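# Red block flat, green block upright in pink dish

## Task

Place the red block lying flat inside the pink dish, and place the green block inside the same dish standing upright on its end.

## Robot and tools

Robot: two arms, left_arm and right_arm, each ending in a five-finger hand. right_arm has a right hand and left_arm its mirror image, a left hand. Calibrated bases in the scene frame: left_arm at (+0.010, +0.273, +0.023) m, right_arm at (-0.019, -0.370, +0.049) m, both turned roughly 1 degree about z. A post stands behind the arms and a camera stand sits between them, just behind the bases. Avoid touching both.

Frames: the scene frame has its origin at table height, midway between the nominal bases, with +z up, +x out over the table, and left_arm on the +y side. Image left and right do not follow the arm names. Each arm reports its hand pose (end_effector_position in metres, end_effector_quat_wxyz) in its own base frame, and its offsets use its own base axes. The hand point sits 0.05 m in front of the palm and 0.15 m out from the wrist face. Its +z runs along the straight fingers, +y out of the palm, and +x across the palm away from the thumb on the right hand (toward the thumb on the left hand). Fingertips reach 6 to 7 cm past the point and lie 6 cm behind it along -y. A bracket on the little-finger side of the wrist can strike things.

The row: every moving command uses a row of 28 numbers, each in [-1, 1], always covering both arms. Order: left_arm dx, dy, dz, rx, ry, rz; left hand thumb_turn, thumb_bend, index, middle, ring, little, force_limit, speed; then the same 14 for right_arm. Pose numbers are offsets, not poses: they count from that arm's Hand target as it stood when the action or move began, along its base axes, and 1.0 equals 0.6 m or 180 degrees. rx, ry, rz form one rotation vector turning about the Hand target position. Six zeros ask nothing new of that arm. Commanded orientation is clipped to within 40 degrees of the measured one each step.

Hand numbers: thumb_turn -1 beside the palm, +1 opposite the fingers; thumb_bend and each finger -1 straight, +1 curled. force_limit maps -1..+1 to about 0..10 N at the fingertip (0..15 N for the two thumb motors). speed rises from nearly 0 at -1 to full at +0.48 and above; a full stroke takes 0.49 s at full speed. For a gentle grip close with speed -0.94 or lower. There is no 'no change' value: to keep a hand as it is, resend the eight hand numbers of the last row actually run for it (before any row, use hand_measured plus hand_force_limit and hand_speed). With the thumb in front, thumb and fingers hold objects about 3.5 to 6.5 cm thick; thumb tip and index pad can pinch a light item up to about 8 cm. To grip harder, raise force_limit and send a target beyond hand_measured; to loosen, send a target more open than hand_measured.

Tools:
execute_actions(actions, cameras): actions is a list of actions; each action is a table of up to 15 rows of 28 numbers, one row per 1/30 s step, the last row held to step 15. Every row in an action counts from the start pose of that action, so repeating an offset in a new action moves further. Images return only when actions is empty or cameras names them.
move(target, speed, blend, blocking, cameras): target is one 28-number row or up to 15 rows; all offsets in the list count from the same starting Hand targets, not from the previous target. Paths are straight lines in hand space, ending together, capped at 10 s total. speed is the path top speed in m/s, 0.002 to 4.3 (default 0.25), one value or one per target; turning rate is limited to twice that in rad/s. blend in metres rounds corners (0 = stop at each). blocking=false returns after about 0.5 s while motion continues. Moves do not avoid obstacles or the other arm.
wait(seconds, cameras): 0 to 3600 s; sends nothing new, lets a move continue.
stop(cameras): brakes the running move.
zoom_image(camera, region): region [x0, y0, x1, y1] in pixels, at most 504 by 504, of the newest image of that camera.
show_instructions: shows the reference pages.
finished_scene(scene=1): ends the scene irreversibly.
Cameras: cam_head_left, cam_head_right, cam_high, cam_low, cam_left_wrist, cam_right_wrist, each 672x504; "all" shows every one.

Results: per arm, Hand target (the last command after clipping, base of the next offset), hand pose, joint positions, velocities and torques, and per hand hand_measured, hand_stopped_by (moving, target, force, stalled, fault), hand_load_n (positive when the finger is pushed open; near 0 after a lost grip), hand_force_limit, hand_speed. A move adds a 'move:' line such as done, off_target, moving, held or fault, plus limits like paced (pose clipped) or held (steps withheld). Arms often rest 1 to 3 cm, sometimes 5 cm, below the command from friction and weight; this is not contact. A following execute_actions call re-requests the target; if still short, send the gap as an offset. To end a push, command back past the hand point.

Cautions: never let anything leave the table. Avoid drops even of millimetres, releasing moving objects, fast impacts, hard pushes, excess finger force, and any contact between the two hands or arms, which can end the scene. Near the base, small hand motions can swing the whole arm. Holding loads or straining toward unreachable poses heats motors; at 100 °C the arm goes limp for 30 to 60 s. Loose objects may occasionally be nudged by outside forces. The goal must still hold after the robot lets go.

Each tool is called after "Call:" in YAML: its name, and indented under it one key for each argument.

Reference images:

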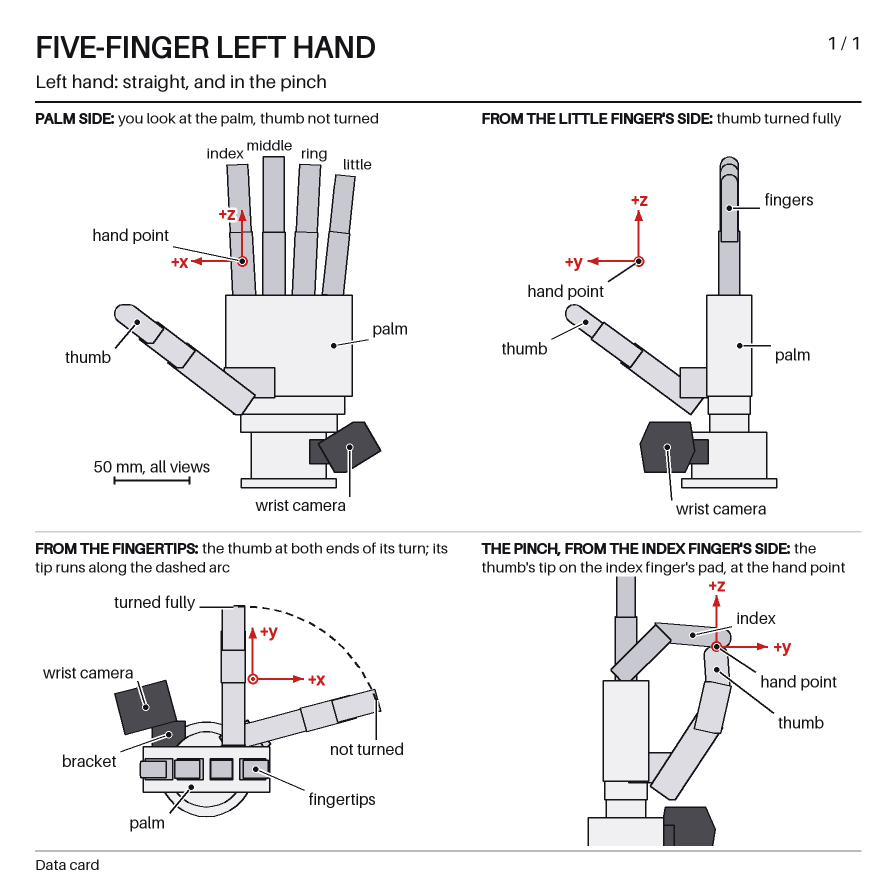

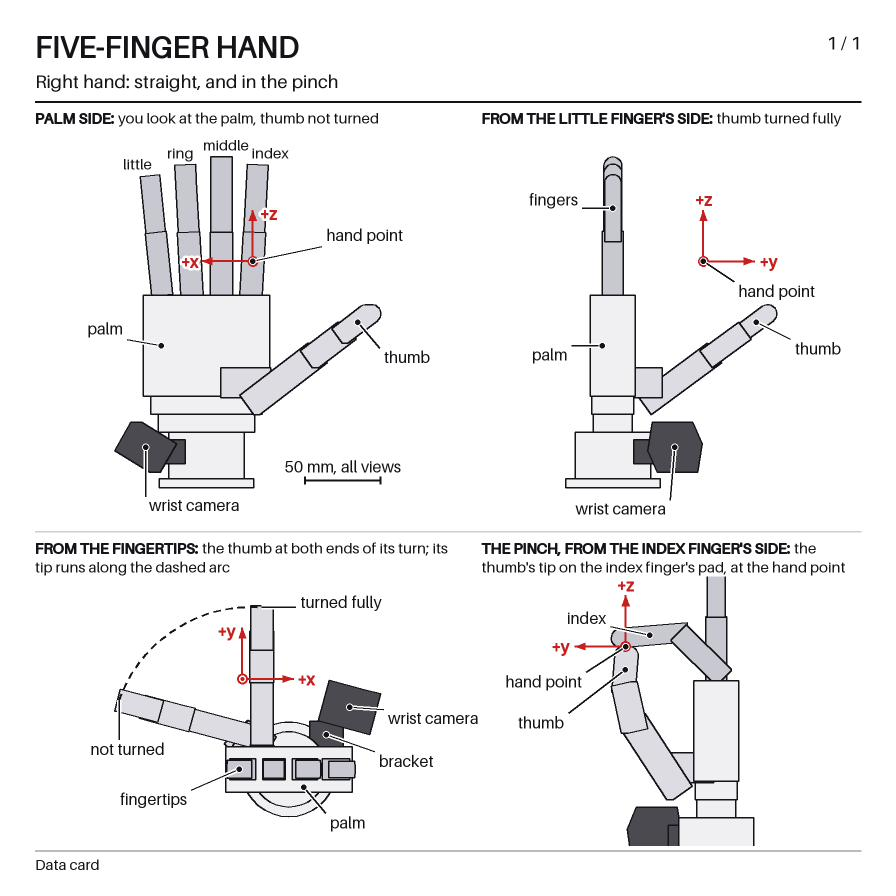

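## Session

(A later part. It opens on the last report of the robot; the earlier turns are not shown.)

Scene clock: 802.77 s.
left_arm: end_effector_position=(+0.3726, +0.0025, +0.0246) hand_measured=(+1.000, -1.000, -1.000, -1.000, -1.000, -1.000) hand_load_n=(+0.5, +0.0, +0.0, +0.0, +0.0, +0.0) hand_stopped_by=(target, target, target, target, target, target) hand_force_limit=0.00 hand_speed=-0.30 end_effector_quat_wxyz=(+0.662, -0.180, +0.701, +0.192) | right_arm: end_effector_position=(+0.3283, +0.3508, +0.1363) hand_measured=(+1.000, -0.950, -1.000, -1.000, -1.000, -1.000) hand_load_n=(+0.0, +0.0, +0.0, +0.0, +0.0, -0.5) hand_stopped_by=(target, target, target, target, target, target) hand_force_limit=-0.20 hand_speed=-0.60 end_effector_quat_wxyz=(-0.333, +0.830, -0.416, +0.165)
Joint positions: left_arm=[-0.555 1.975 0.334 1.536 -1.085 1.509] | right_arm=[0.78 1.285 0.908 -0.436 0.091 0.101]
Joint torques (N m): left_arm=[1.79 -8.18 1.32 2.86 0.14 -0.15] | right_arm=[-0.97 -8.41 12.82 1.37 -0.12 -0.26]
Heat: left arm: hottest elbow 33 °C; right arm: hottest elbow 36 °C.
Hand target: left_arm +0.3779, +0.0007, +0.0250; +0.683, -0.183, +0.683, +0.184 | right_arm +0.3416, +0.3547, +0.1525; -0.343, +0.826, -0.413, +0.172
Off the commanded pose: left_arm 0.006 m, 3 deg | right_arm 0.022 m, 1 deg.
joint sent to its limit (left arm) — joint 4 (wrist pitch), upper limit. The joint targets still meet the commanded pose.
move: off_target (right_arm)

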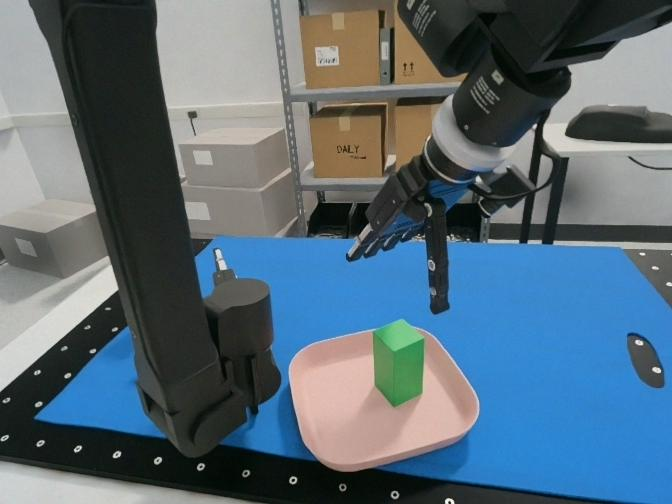

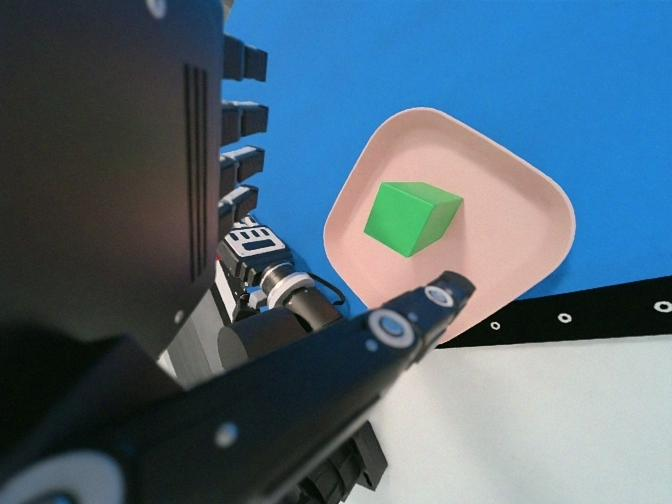

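Call:
move:
  target: [0,0,0,0,0,0,1,-1,-1,-1,-1,-1,0,-0.3,-0.04,-0.42,0.03,0,0,0,1,-0.95,-1,-1,-1,-1,-0.2,-0.6]
  speed: 0.25
  cameras: ["cam_low","cam_left_wrist","cam_head_left","cam_high"]

Call:
zoom_image:
  camera: "cam_high"
  region: [300, 60, 440, 200]

Call:
zoom_image:
  camera: "cam_head_left"
  region: [200, 260, 300, 335]

Scene clock: 809.67 s.
left_arm: end_effector_position=(+0.3726, +0.0025, +0.0246) hand_measured=(+1.000, -1.000, -1.000, -1.000, -1.000, -1.000) hand_load_n=(+0.0, +0.0, +0.0, +0.0, +0.0, +0.0) hand_stopped_by=(target, target, target, target, target, target) hand_force_limit=0.00 hand_speed=-0.30 end_effector_quat_wxyz=(+0.662, -0.180, +0.701, +0.192) | right_arm: end_effector_position=(+0.3193, +0.1060, +0.1737) hand_measured=(+1.000, -0.950, -1.000, -1.000, -1.000, -1.000) hand_load_n=(+0.0, +0.0, +0.0, +0.0, +0.0, +0.0) hand_stopped_by=(target, target, target, target, target, target) hand_force_limit=-0.20 hand_speed=-0.60 end_effector_quat_wxyz=(-0.347, +0.823, -0.414, +0.174)
Joint positions: left_arm=[-0.555 1.975 0.334 1.536 -1.085 1.509] | right_arm=[0.091 0.886 0.732 -0.699 -0.383 -0.403]
Joint torques (N m): left_arm=[2.02 -8.12 1.43 2.95 0.15 -0.17] | right_arm=[-0.44 -3.25 9.84 1.39 -0.41 -0.28]
Heat: left arm: hottest elbow 33 °C; right arm: hottest elbow 36 °C.
Hand target: left_arm +0.3779, +0.0007, +0.0250; +0.683, -0.183, +0.683, +0.184 | right_arm +0.3176, +0.1026, +0.1706; -0.343, +0.826, -0.413, +0.172
Off the commanded pose: left_arm 0.006 m, 3 deg | right_arm 0.005 m, 1 deg.
joint sent to its limit (left arm) — joint 4 (wrist pitch), upper limit. The joint targets still meet the commanded pose.
move: done
Images, in order (width x height): cam_head_left 672x504, cam_high 672x504, cam_low 672x504, cam_left_wrist 672x504.

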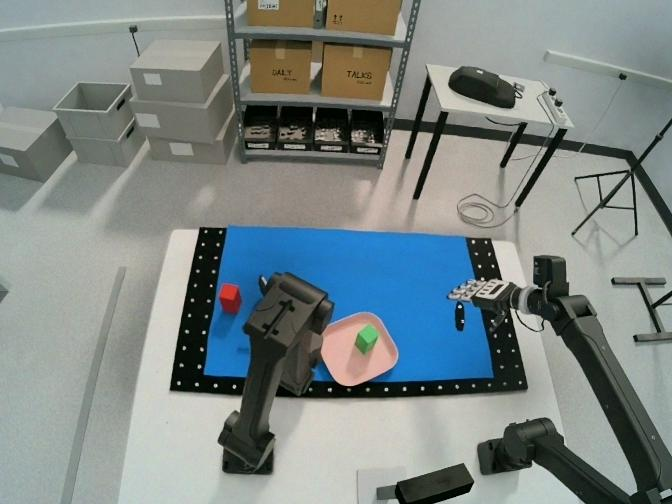

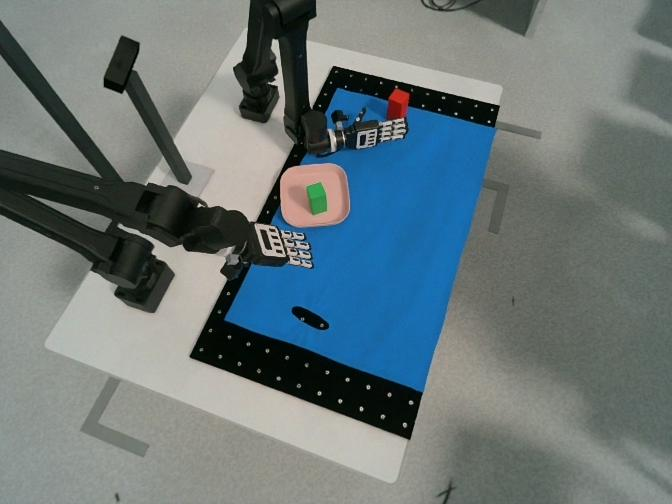

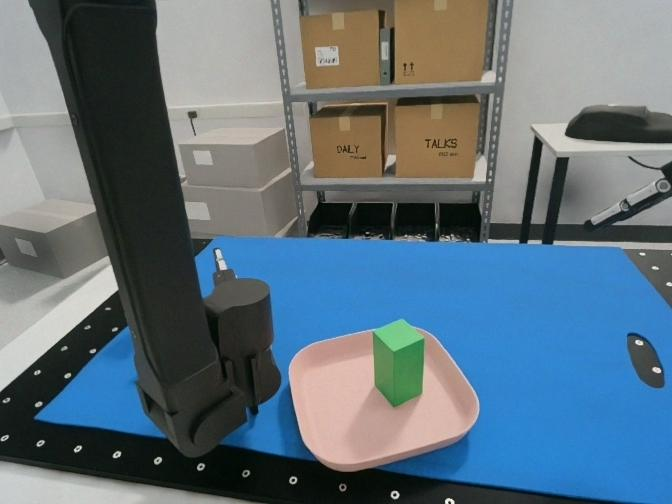

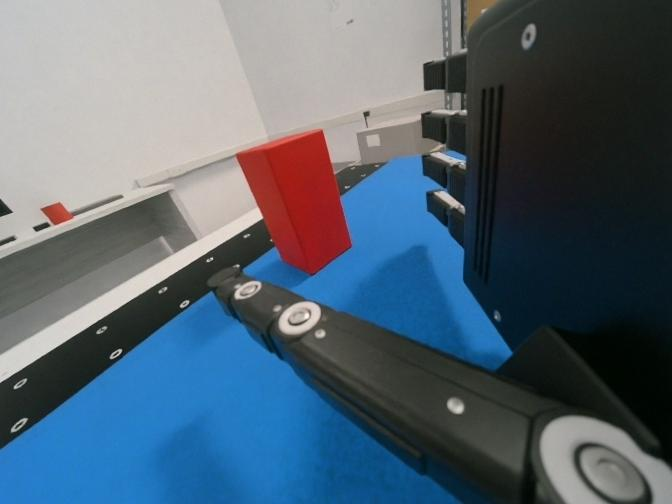

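Scaled by 3.600.

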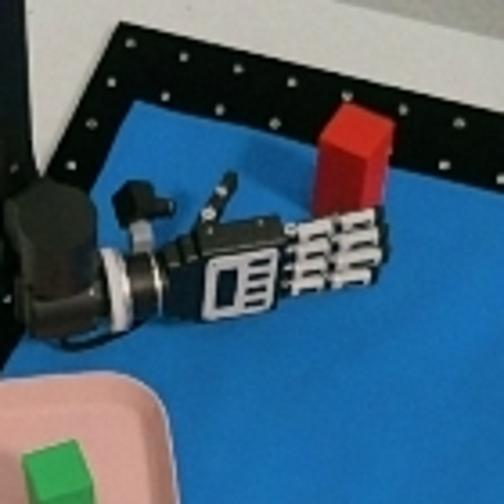

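Scaled by 5.040.

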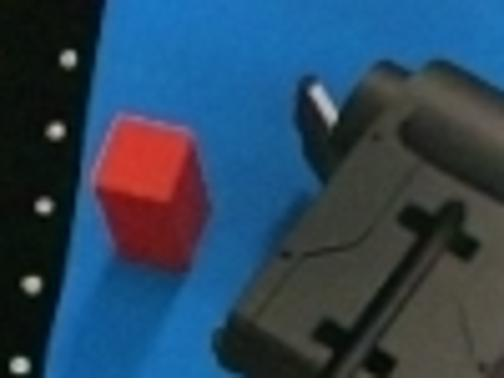

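Call:
move:
  target: [0,0,0.02,-0.1073,0.0288,0,1,-1,-1,-1,-1,-1,0,-0.3,0,0,0,0,0,0,1,-0.95,-1,-1,-1,-1,-0.2,-0.6]
  speed: 0.15
  cameras: ["cam_left_wrist","cam_head_left","cam_high"]

Call:
zoom_image:
  camera: "cam_high"
  region: [310, 70, 430, 180]

Scene clock: 831.57 s.
left_arm: end_effector_position=(+0.3762, -0.0005, +0.0335) hand_measured=(+1.000, -1.000, -1.000, -1.000, -1.000, -1.000) hand_load_n=(+0.0, +0.0, +0.0, +0.0, +0.0, +0.0) hand_stopped_by=(target, target, target, target, target, target) hand_force_limit=0.00 hand_speed=-0.30 end_effector_quat_wxyz=(+0.609, -0.279, +0.738, +0.079) | right_arm: end_effector_position=(+0.3193, +0.1060, +0.1736) hand_measured=(+1.000, -0.950, -1.000, -1.000, -1.000, -1.000) hand_load_n=(+0.0, +0.0, +0.0, +0.0, +0.0, +0.0) hand_stopped_by=(target, target, target, target, target, target) hand_force_limit=-0.20 hand_speed=-0.60 end_effector_quat_wxyz=(-0.347, +0.823, -0.414, +0.174)
Joint positions: left_arm=[-0.487 1.53 0.319 0.787 -0.934 0.99] | right_arm=[0.091 0.886 0.732 -0.699 -0.383 -0.403]
Joint torques (N m): left_arm=[2.37 -8.12 4.31 1.7 -0.07 -0.12] | right_arm=[-0.5 -3.25 9.87 1.39 -0.4 -0.25]
Heat: left arm: hottest elbow 33 °C; right arm: hottest elbow 35 °C.
Hand target: left_arm +0.3779, +0.0006, +0.0369; +0.611, -0.286, +0.734, +0.074 | right_arm +0.3176, +0.1026, +0.1706; -0.343, +0.826, -0.413, +0.172
Off the commanded pose: left_arm 0.004 m, 1 deg | right_arm 0.005 m, 1 deg.
move: done
Images, in order (width x height): cam_head_left 672x504, cam_high 672x504, cam_left_wrist 672x504.

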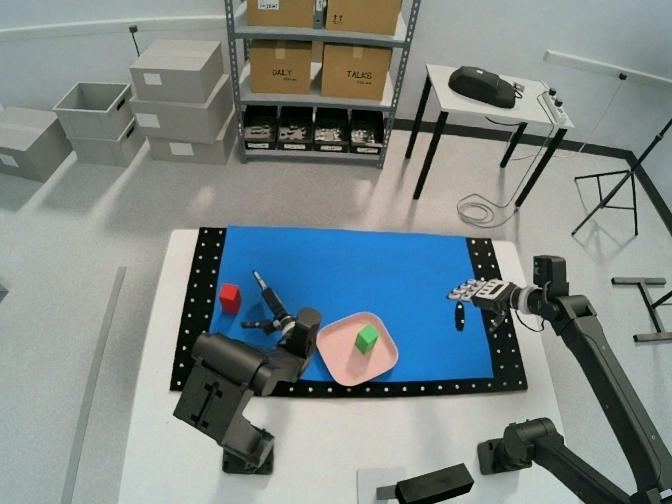

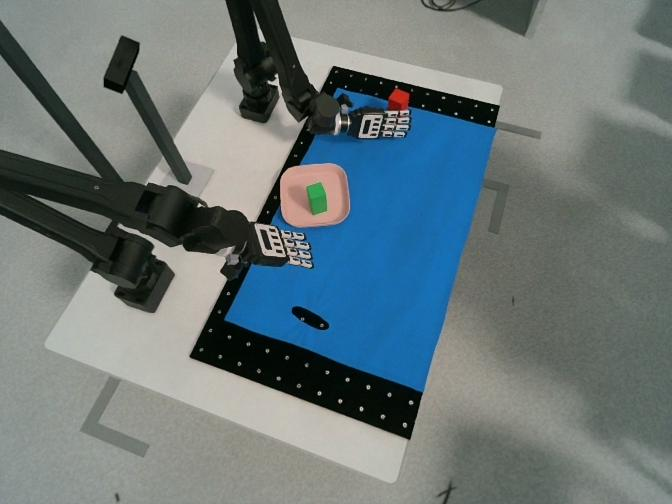

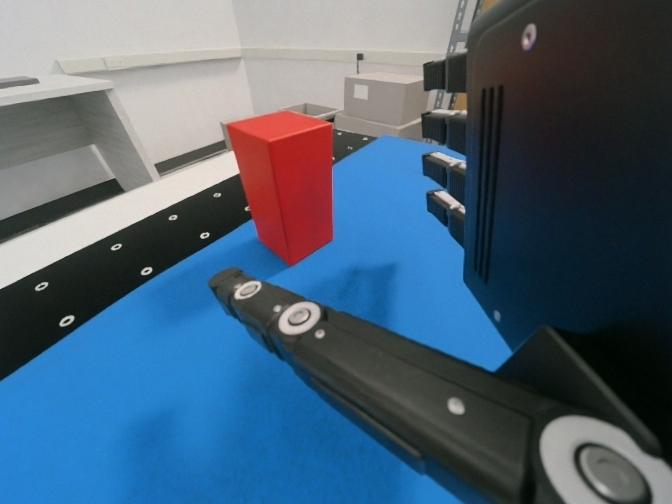

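Scaled by 4.200.

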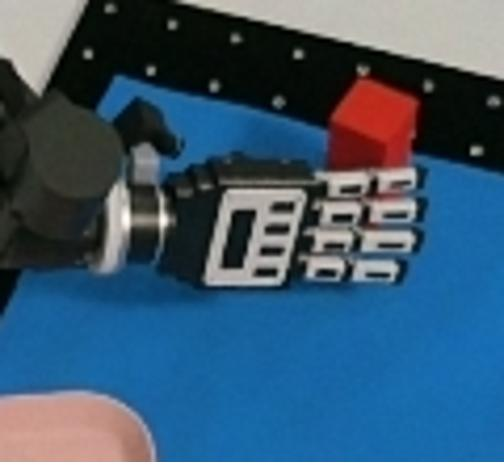

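Call:
move:
  target: [0.0295,0.0322,0.003,0,0,0,1,-0.9,-0.8,-0.8,-1,-1,-0.4,-0.6,0,0,0,0,0,0,1,-0.95,-1,-1,-1,-1,-0.2,-0.6]
  speed: 0.08
  cameras: ["cam_left_wrist","cam_high"]

Call:
zoom_image:
  camera: "cam_high"
  region: [310, 70, 430, 180]

Call:
zoom_image:
  camera: "cam_left_wrist"
  region: [180, 60, 480, 320]

Scene clock: 858.47 s.
left_arm: end_effector_position=(+0.3846, +0.0229, +0.0311) hand_measured=(+1.000, -0.900, -0.800, -0.800, -1.000, -1.000) hand_load_n=(+0.0, +0.0, +0.0, +0.0, +0.0, +0.0) hand_stopped_by=(target, target, target, target, target, target) hand_force_limit=-0.40 hand_speed=-0.60 end_effector_quat_wxyz=(+0.601, -0.283, +0.742, +0.082) | right_arm: end_effector_position=(+0.3193, +0.1060, +0.1736) hand_measured=(+1.000, -0.950, -1.000, -1.000, -1.000, -1.000) hand_load_n=(+0.0, +0.0, +0.0, +0.0, +0.0, +0.0) hand_stopped_by=(target, target, target, target, target, target) hand_force_limit=-0.20 hand_speed=-0.60 end_effector_quat_wxyz=(-0.347, +0.823, -0.414, +0.174)
Joint positions: left_arm=[-0.395 1.53 0.319 0.799 -0.852 1.024] | right_arm=[0.091 0.886 0.732 -0.699 -0.383 -0.403]
Joint torques (N m): left_arm=[2.02 -6.95 5.67 2.91 -0.04 0.01] | right_arm=[-0.26 -3.37 9.89 1.33 -0.41 -0.28]
Heat: left arm: hottest elbow 33 °C; right arm: hottest elbow 35 °C.
Hand target: left_arm +0.3956, +0.0200, +0.0387; +0.611, -0.286, +0.734, +0.075 | right_arm +0.3176, +0.1026, +0.1706; -0.343, +0.826, -0.413, +0.172
Off the commanded pose: left_arm 0.014 m, 2 deg | right_arm 0.005 m, 1 deg.
move: off_target (left_arm)
Images, in order (width x height): cam_high 672x504, cam_left_wrist 672x504.

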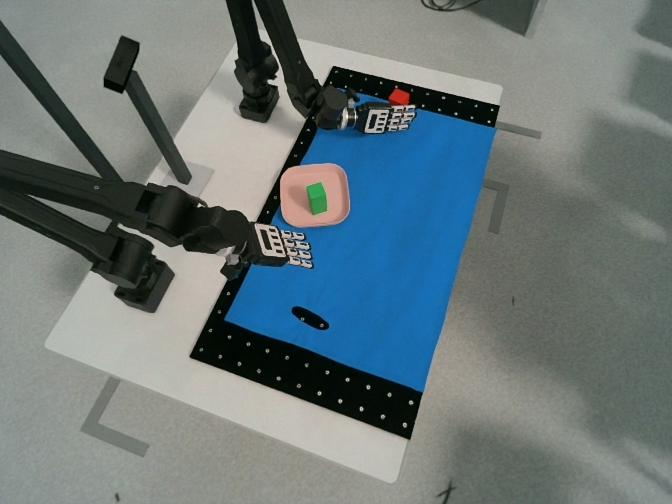

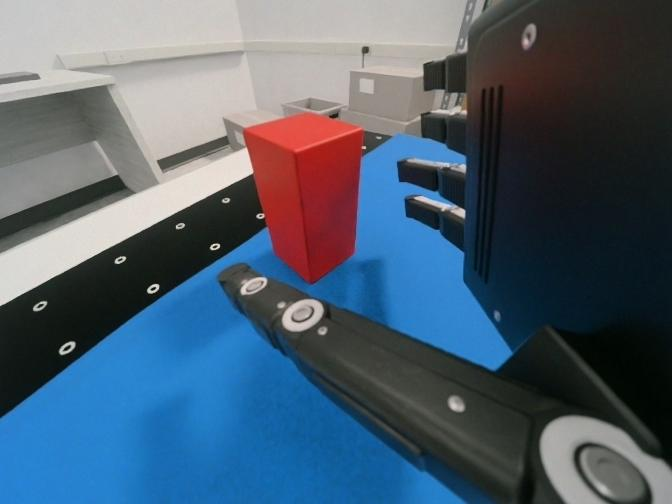

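Scaled by 4.200.

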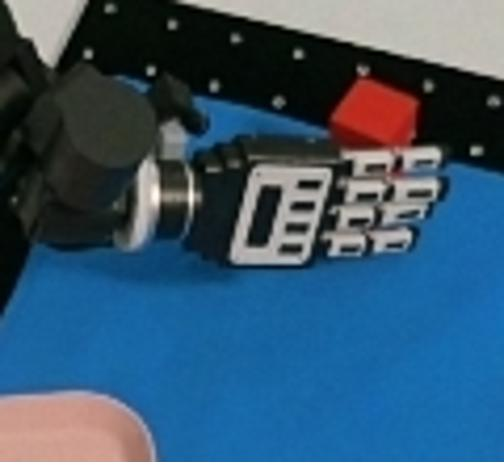

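Scaled by 1.680.

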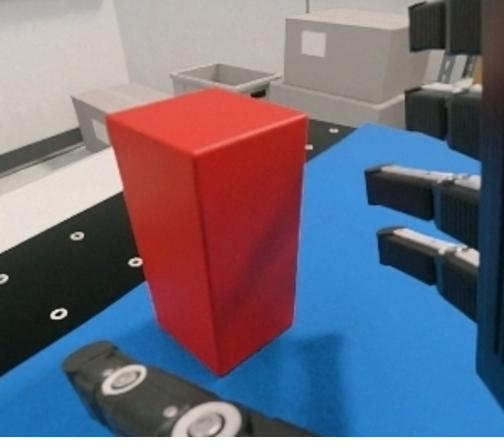

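Call:
move:
  target: [0.011,0.036,0.022,0,0,0,1,-0.8,-0.7,-0.7,-1,-1,-0.4,-0.8,0,0,0,0,0,0,1,-0.95,-1,-1,-1,-1,-0.2,-0.6]
  speed: 0.06
  cameras: ["cam_left_wrist"]

Call:
zoom_image:
  camera: "cam_left_wrist"
  region: [200, 80, 480, 320]

Scene clock: 869.07 s.
left_arm: end_effector_position=(+0.3936, +0.0423, +0.0434) hand_measured=(+1.000, -0.800, -0.700, -0.700, -1.000, -1.000) hand_load_n=(+0.5, +0.0, +0.0, +0.0, +0.0, +0.0) hand_stopped_by=(target, target, target, target, target, target) hand_force_limit=-0.40 hand_speed=-0.80 end_effector_quat_wxyz=(+0.605, -0.286, +0.739, +0.077) | right_arm: end_effector_position=(+0.3193, +0.1060, +0.1736) hand_measured=(+1.000, -0.950, -1.000, -1.000, -1.000, -1.000) hand_load_n=(+0.0, +0.0, +0.0, +0.0, +0.0, +0.0) hand_stopped_by=(target, target, target, target, target, target) hand_force_limit=-0.20 hand_speed=-0.60 end_effector_quat_wxyz=(-0.347, +0.823, -0.414, +0.174)
Joint positions: left_arm=[-0.317 1.485 0.319 0.799 -0.778 1.065] | right_arm=[0.091 0.886 0.732 -0.699 -0.383 -0.403]
Joint torques (N m): left_arm=[2.02 -7.41 6 1.77 -0.02 0.01] | right_arm=[-0.32 -3.14 9.84 1.35 -0.38 -0.26]
Heat: left arm: hottest elbow 34 °C; right arm: hottest elbow 34 °C.
Hand target: left_arm +0.4022, +0.0415, +0.0519; +0.611, -0.286, +0.734, +0.074 | right_arm +0.3176, +0.1026, +0.1706; -0.343, +0.826, -0.413, +0.172
Off the commanded pose: left_arm 0.012 m, 1 deg | right_arm 0.005 m, 1 deg.
move: off_target (left_arm)

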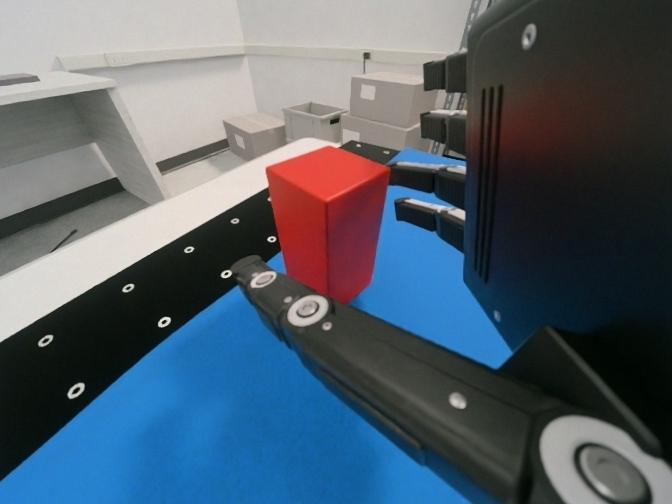

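Scaled by 1.800.

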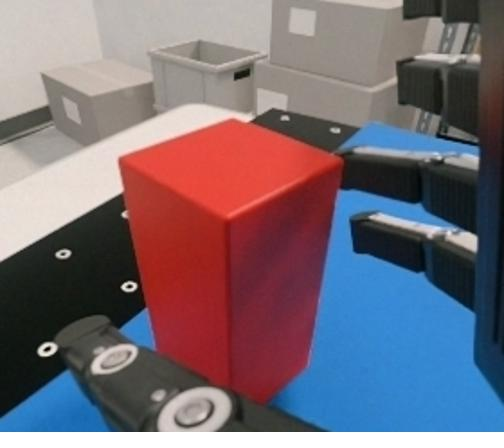

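Call:
execute_actions:
  actions:
    - [[0,0,0,0,0,0,1,-0.5,-0.42,-0.42,-1,-1,-0.8,-0.85,0,0,0,0,0,0,1,-0.95,-1,-1,-1,-1,-0.2,-0.6]]
  cameras: ["cam_left_wrist","cam_high"]

Call:
zoom_image:
  camera: "cam_high"
  region: [340, 70, 440, 160]

Scene clock: 883.30 s.
left_arm: end_effector_position=(+0.3936, +0.0423, +0.0434) hand_measured=(+1.000, -0.500, -0.420, -0.420, -1.000, -1.000) hand_load_n=(+0.5, +0.0, +0.0, +0.0, +0.0, +0.0) hand_stopped_by=(target, target, target, target, target, target) hand_force_limit=-0.80 hand_speed=-0.85 end_effector_quat_wxyz=(+0.605, -0.285, +0.739, +0.077) | right_arm: end_effector_position=(+0.3193, +0.1060, +0.1736) hand_measured=(+1.000, -0.950, -1.000, -1.000, -1.000, -1.000) hand_load_n=(+0.0, +0.0, +0.0, +0.0, +0.0, +0.0) hand_stopped_by=(target, target, target, target, target, target) hand_force_limit=-0.20 hand_speed=-0.60 end_effector_quat_wxyz=(-0.347, +0.823, -0.414, +0.174)
Joint positions: left_arm=[-0.317 1.485 0.319 0.799 -0.778 1.066] | right_arm=[0.091 0.886 0.732 -0.699 -0.383 -0.403]
Joint torques (N m): left_arm=[2.14 -7.06 6.01 1.83 -0.04 0.02] | right_arm=[-0.56 -3.19 9.87 1.33 -0.4 -0.25]
Heat: left arm: hottest elbow 34 °C; right arm: hottest elbow 34 °C.
Hand target: left_arm +0.4022, +0.0415, +0.0519; +0.611, -0.286, +0.734, +0.074 | right_arm +0.3176, +0.1026, +0.1706; -0.343, +0.826, -0.413, +0.172
Off the commanded pose: left_arm 0.012 m, 1 deg | right_arm 0.005 m, 1 deg.
Images, in order (width x height): cam_high 672x504, cam_left_wrist 672x504.

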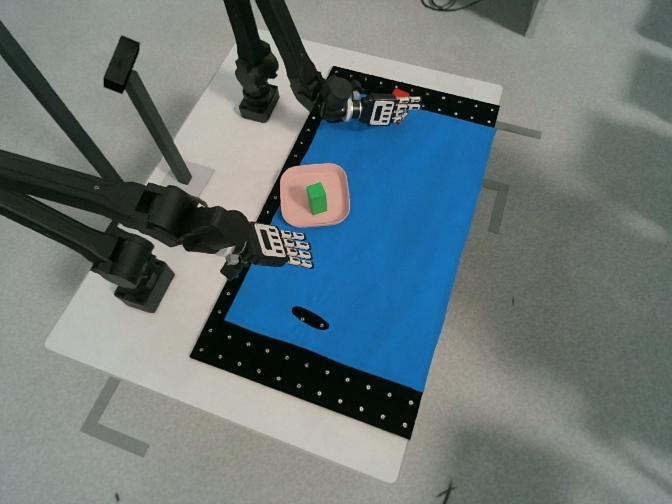

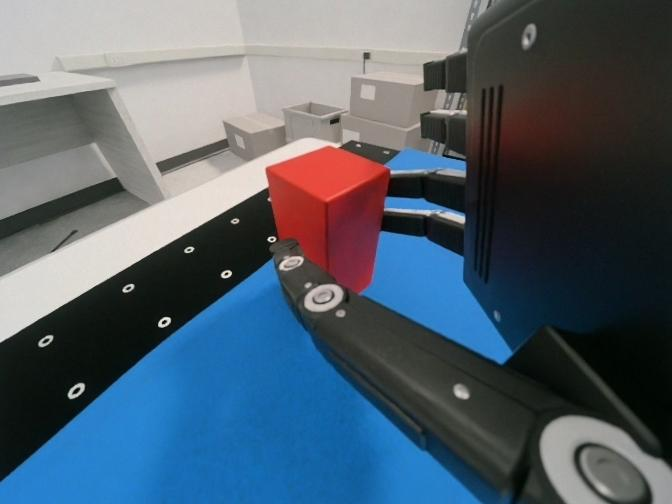

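Scaled by 5.040.

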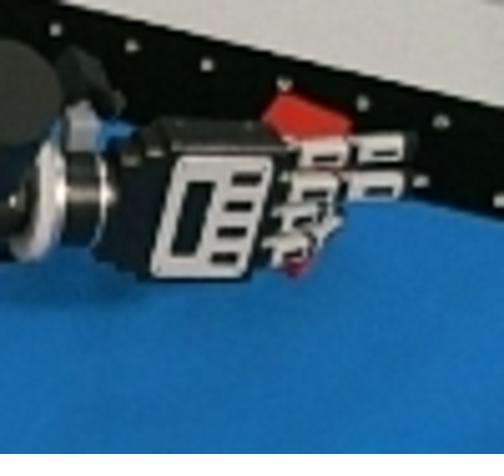

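Call:
execute_actions:
  actions:
    - [[0,0,0,0,0,0,1,-0.2,-0.22,-0.22,-1,-1,-0.5,-0.94,0,0,0,0,0,0,1,-0.95,-1,-1,-1,-1,-0.2,-0.6]]
  cameras: ["cam_left_wrist"]

Scene clock: 887.47 s.
left_arm: end_effector_position=(+0.3937, +0.0421, +0.0434) hand_measured=(+1.000, -0.412, -0.246, -0.264, -1.000, -1.000) hand_load_n=(+0.0, +4.5, +3.0, +3.0, +0.0, +0.0) hand_stopped_by=(target, force, force, force, target, target) hand_force_limit=-0.50 hand_speed=-0.94 end_effector_quat_wxyz=(+0.605, -0.285, +0.739, +0.077) | right_arm: end_effector_position=(+0.3193, +0.1060, +0.1736) hand_measured=(+1.000, -0.950, -1.000, -1.000, -1.000, -1.000) hand_load_n=(+0.0, +0.0, +0.0, +0.0, +0.0, +0.0) hand_stopped_by=(target, target, target, target, target, target) hand_force_limit=-0.20 hand_speed=-0.60 end_effector_quat_wxyz=(-0.347, +0.823, -0.414, +0.174)
Joint positions: left_arm=[-0.317 1.485 0.319 0.799 -0.777 1.066] | right_arm=[0.091 0.886 0.732 -0.699 -0.383 -0.403]
Joint torques (N m): left_arm=[2.32 -8 6.12 1.72 -0.04 0.04] | right_arm=[-0.32 -3.08 9.84 1.35 -0.39 -0.25]
Heat: left arm: hottest elbow 34 °C; right arm: hottest elbow 34 °C.
Hand target: left_arm +0.4022, +0.0415, +0.0519; +0.611, -0.286, +0.734, +0.074 | right_arm +0.3176, +0.1026, +0.1706; -0.343, +0.826, -0.413, +0.172
Off the commanded pose: left_arm 0.012 m, 1 deg | right_arm 0.005 m, 1 deg.

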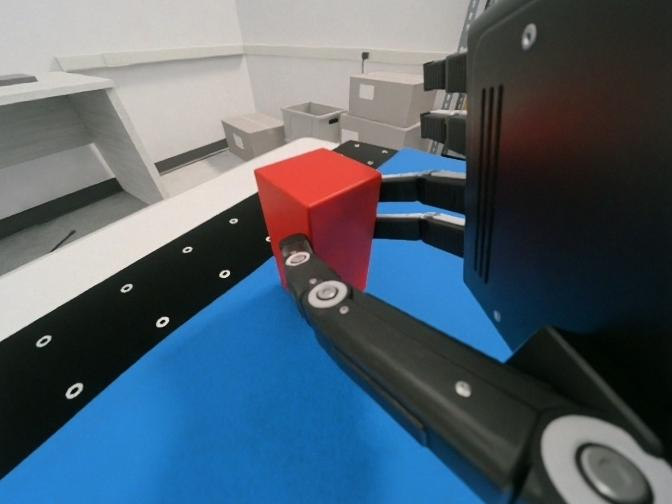

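Call:
execute_actions:
  actions:
    - [[0,0,0,0,0,0,1,-0.1,-0.1,-0.1,-1,-1,-0.2,-0.94,0,0,0,0,0,0,1,-0.95,-1,-1,-1,-1,-0.2,-0.6]]

Call:
move:
  target: [0.0,0,0.08,0,0,0,1,-0.1,-0.1,-0.1,-1,-1,-0.2,-0.94,0,0,0,0,0,0,1,-0.95,-1,-1,-1,-1,-0.2,-0.6]
  speed: 0.06
  cameras: ["cam_left_wrist","cam_head_left"]

Scene clock: 891.20 s.
left_arm: end_effector_position=(+0.3937, +0.0421, +0.0434) hand_measured=(+1.000, -0.410, -0.236, -0.254, -1.000, -1.000) hand_load_n=(+0.0, +7.0, +4.0, +5.0, +0.0, +0.0) hand_stopped_by=(target, force, force, force, target, target) hand_force_limit=-0.20 hand_speed=-0.94 end_effector_quat_wxyz=(+0.605, -0.285, +0.739, +0.077) | right_arm: end_effector_position=(+0.3193, +0.1060, +0.1736) hand_measured=(+1.000, -0.950, -1.000, -1.000, -1.000, -1.000) hand_load_n=(+0.0, +0.0, +0.0, +0.0, +0.0, +0.0) hand_stopped_by=(target, target, target, target, target, target) hand_force_limit=-0.20 hand_speed=-0.60 end_effector_quat_wxyz=(-0.347, +0.823, -0.414, +0.174)
Joint positions: left_arm=[-0.317 1.485 0.319 0.799 -0.777 1.066] | right_arm=[0.091 0.886 0.732 -0.699 -0.383 -0.403]
Joint torques (N m): left_arm=[1.9 -7.3 6.02 1.84 -0.07 0.04] | right_arm=[-0.44 -3.14 9.88 1.32 -0.39 -0.29]
Heat: left arm: hottest elbow 34 °C; right arm: hottest elbow 34 °C.
Hand target: left_arm +0.4022, +0.0415, +0.0519; +0.611, -0.286, +0.734, +0.075 | right_arm +0.3176, +0.1026, +0.1706; -0.343, +0.826, -0.413, +0.172
Off the commanded pose: left_arm 0.012 m, 1 deg | right_arm 0.005 m, 1 deg.

Scene clock: 892.57 s.
left_arm: end_effector_position=(+0.3787, +0.0470, +0.0757) hand_measured=(+1.000, -0.410, -0.236, -0.254, -1.000, -1.000) hand_load_n=(+0.0, +7.0, +4.5, +4.5, +0.0, +0.0) hand_stopped_by=(target, force, force, force, target, target) hand_force_limit=-0.20 hand_speed=-0.94 end_effector_quat_wxyz=(+0.593, -0.280, +0.750, +0.087) | right_arm: end_effector_position=(+0.3193, +0.1060, +0.1736) hand_measured=(+1.000, -0.950, -1.000, -1.000, -1.000, -1.000) hand_load_n=(+0.0, +0.0, +0.0, +0.0, -0.5, +0.0) hand_stopped_by=(target, target, target, target, target, target) hand_force_limit=-0.20 hand_speed=-0.60 end_effector_quat_wxyz=(-0.347, +0.823, -0.414, +0.174)
Joint positions: left_arm=[-0.317 1.272 0.319 0.547 -0.776 1.067] | right_arm=[0.091 0.886 0.732 -0.699 -0.383 -0.403]
Joint torques (N m): left_arm=[2.26 -6.36 10.48 1.91 -0.16 0] | right_arm=[-0.5 -3.19 9.88 1.4 -0.39 -0.28]
Heat: left arm: hottest elbow 34 °C; right arm: hottest elbow 34 °C.
Hand target: left_arm +0.4022, +0.0415, +0.1001; +0.611, -0.286, +0.734, +0.074 | right_arm +0.3176, +0.1026, +0.1706; -0.343, +0.826, -0.413, +0.172
Off the commanded pose: left_arm 0.034 m, 3 deg | right_arm 0.005 m, 1 deg.
move: off_target (left_arm)
Images, in order (width x height): cam_head_left 672x504, cam_left_wrist 672x504.

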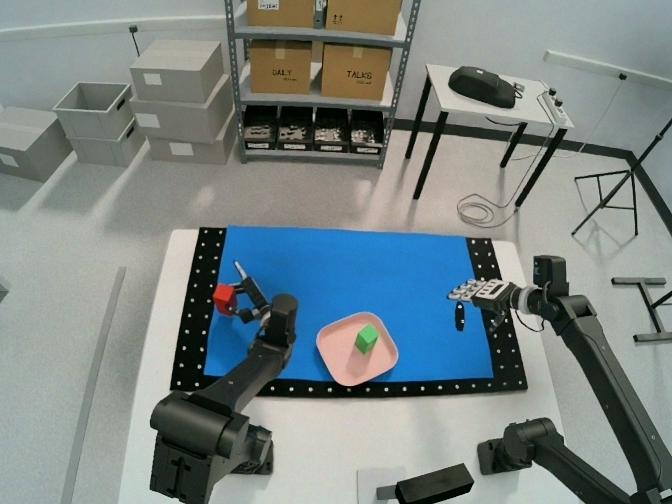

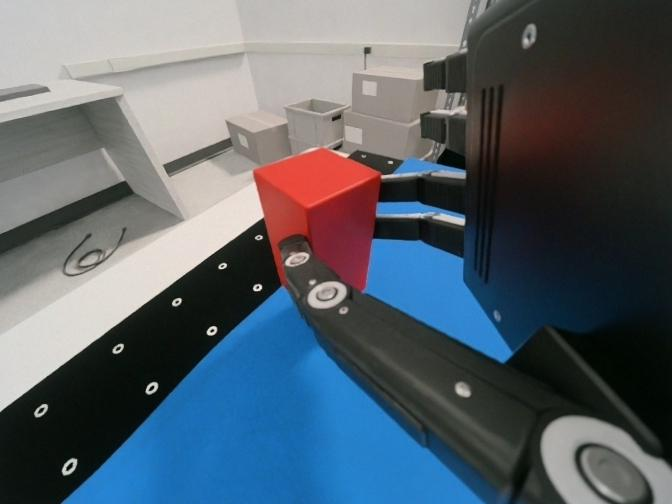

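Call:
move:
  target:
    - [0,0,0.05,0,0,0,1,-0.1,-0.1,-0.1,-1,-1,-0.2,-0.94,0,0,0,0,0,0,1,-0.95,-1,-1,-1,-1,-0.2,-0.6]
    - [-0.045,-0.07,0.1,-0.483,0.1294,0,1,-0.1,-0.1,-0.1,-1,-1,-0.2,-0.94,0,0,0,0,0,0,1,-0.95,-1,-1,-1,-1,-0.2,-0.6]
  speed: 0.2
  blend: [0.02,0]
  cameras: ["cam_left_wrist","cam_head_left","cam_low","cam_high"]

Scene clock: 1030.27 s.
left_arm: end_effector_position=(+0.3550, -0.0082, +0.1354) hand_measured=(+1.000, -0.410, -0.236, -0.254, -1.000, -1.000) hand_load_n=(+0.0, +0.0, +0.0, +0.0, +0.0, +0.0) hand_stopped_by=(target, force, force, force, target, target) hand_force_limit=-0.20 hand_speed=-0.94 end_effector_quat_wxyz=(+0.084, -0.612, +0.685, -0.386) | right_arm: end_effector_position=(+0.3193, +0.1060, +0.1736) hand_measured=(+1.000, -0.950, -1.000, -1.000, -1.000, -1.000) hand_load_n=(+0.0, +0.0, +0.0, +0.0, -0.5, +0.0) hand_stopped_by=(target, target, target, target, target, target) hand_force_limit=-0.20 hand_speed=-0.60 end_effector_quat_wxyz=(-0.347, +0.823, -0.414, +0.174)
Joint positions: left_arm=[0.345 1.127 0.746 -0.653 0.644 0.275] | right_arm=[0.091 0.886 0.732 -0.699 -0.383 -0.403]
Joint torques (N m): left_arm=[2.26 -5.6 13.39 1.21 0.68 -0.18] | right_arm=[-0.67 -3.19 9.83 1.33 -0.4 -0.26]
Motor temperatures (°C): left_arm=[28 29 43 24 28 26] | right_arm=[26 26 35 25 26 26]
Heat: left arm: hottest elbow 43 °C; right arm: hottest elbow 35 °C.
Hand target: left_arm +0.3753, -0.0005, +0.1600; +0.103, -0.606, +0.682, -0.396 | right_arm +0.3176, +0.1026, +0.1706; -0.343, +0.826, -0.413, +0.172
Off the commanded pose: left_arm 0.033 m, 3 deg | right_arm 0.005 m, 1 deg.
move: off_target (left_arm); blend cut to 0.015 m at target 1
Images, in order (width x height): cam_head_left 672x504, cam_high 672x504, cam_low 672x504, cam_left_wrist 672x504.

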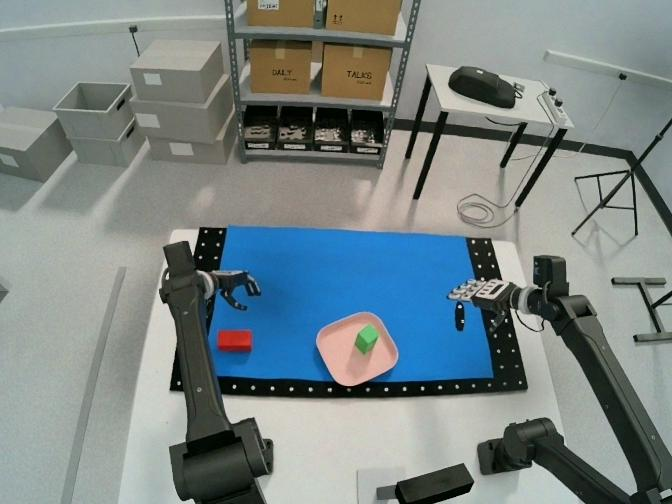

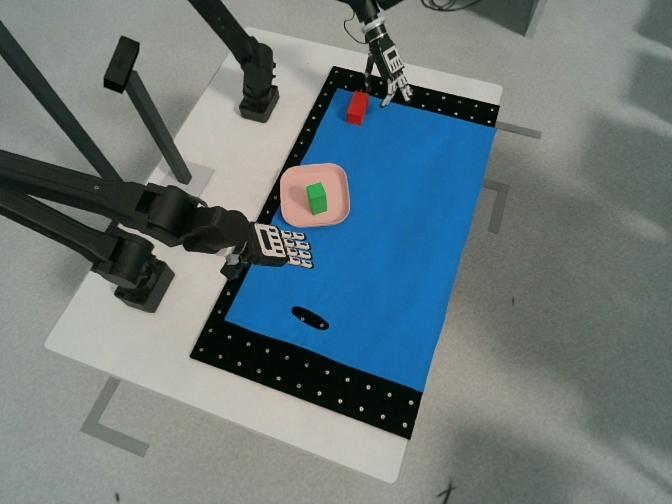

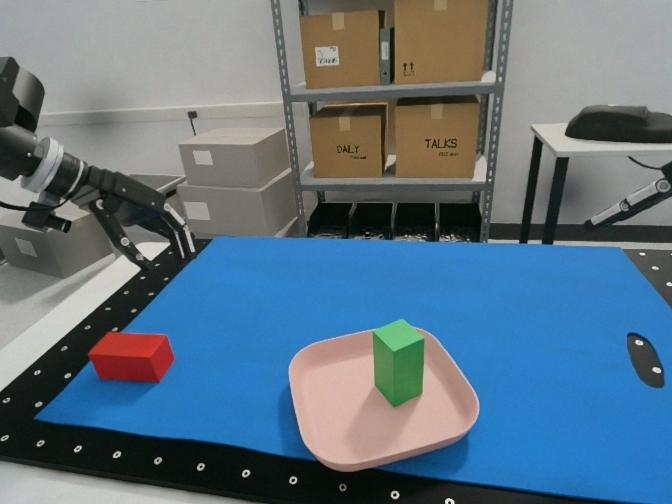

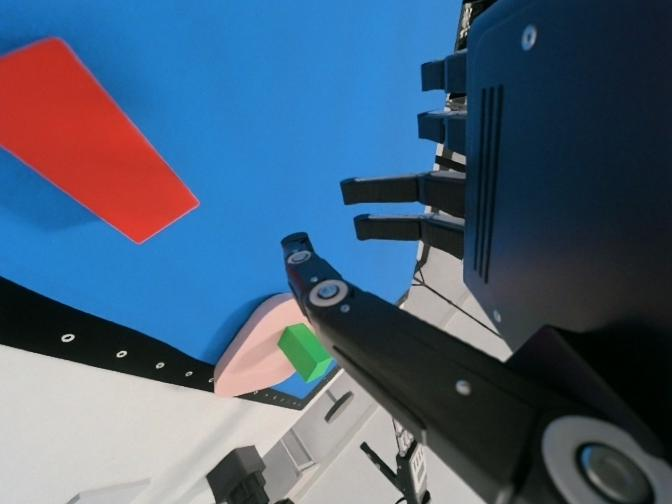

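Call:
execute_actions:
  actions: []
  cameras: ["cam_low","cam_left_wrist","cam_head_left"]

Scene clock: 1048.40 s.
left_arm: end_effector_position=(+0.3550, -0.0082, +0.1354) hand_measured=(+1.000, -0.410, -0.236, -0.254, -1.000, -1.000) hand_load_n=(+0.0, +0.0, +0.0, +0.0, +0.0, +0.0) hand_stopped_by=(target, force, force, force, target, target) hand_force_limit=-0.20 hand_speed=-0.94 end_effector_quat_wxyz=(+0.084, -0.612, +0.685, -0.386) | right_arm: end_effector_position=(+0.3193, +0.1060, +0.1736) hand_measured=(+1.000, -0.950, -1.000, -1.000, -1.000, -1.000) hand_load_n=(+0.0, +0.0, +0.0, +0.0, +0.0, +0.0) hand_stopped_by=(target, target, target, target, target, target) hand_force_limit=-0.20 hand_speed=-0.60 end_effector_quat_wxyz=(-0.347, +0.823, -0.414, +0.174)
Joint positions: left_arm=[0.345 1.127 0.746 -0.653 0.644 0.274] | right_arm=[0.091 0.886 0.732 -0.699 -0.383 -0.403]
Joint velocities: within noise
Joint torques (N m): left_arm=[2.08 -5.42 13.41 1.22 0.7 -0.15] | right_arm=[-0.56 -3.02 9.8 1.36 -0.41 -0.24]
Motor temperatures (°C): left_arm=[28 29 45 24 29 25] | right_arm=[26 26 35 25 26 26]
Heat: left arm: hottest elbow 45 °C; right arm: hottest elbow 35 °C.
Hand target: left_arm +0.3753, -0.0005, +0.1600; +0.103, -0.606, +0.682, -0.396 | right_arm +0.3176, +0.1026, +0.1706; -0.343, +0.826, -0.413, +0.172
Off the commanded pose: left_arm 0.033 m, 3 deg | right_arm 0.005 m, 1 deg.
Images, in order (width x height): cam_head_left 672x504, cam_low 672x504, cam_left_wrist 672x504.

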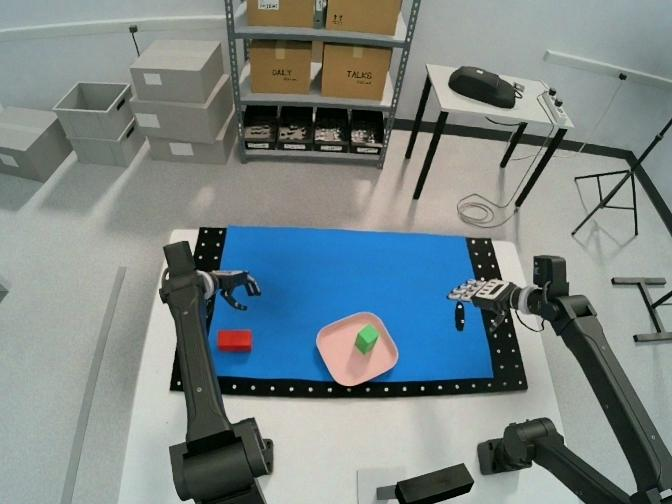

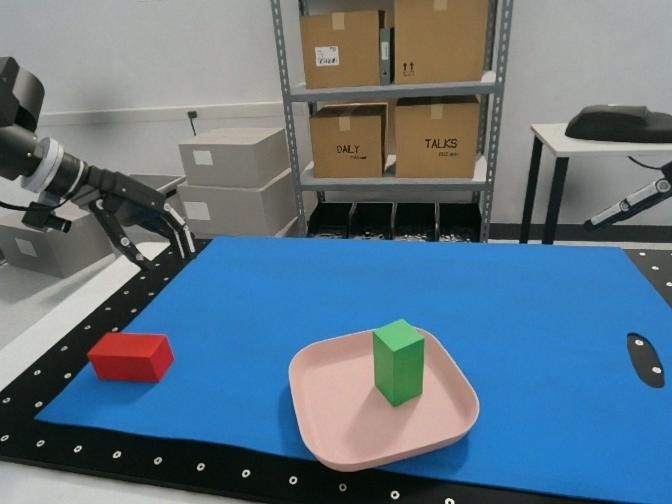

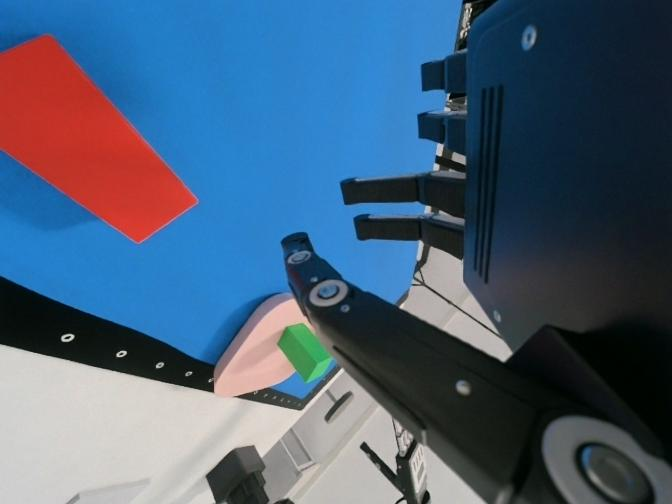

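Call:
zoom_image:
  camera: "cam_low"
  region: [60, 310, 200, 415]

Call:
zoom_image:
  camera: "cam_head_left"
  region: [200, 310, 300, 385]

Scaled by 3.600.

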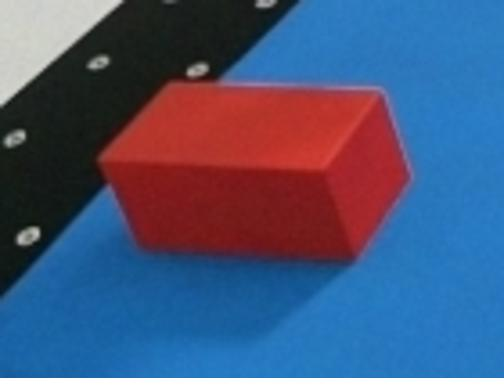

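Scaled by 5.040.

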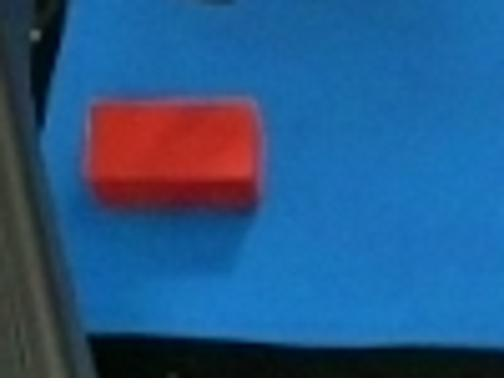

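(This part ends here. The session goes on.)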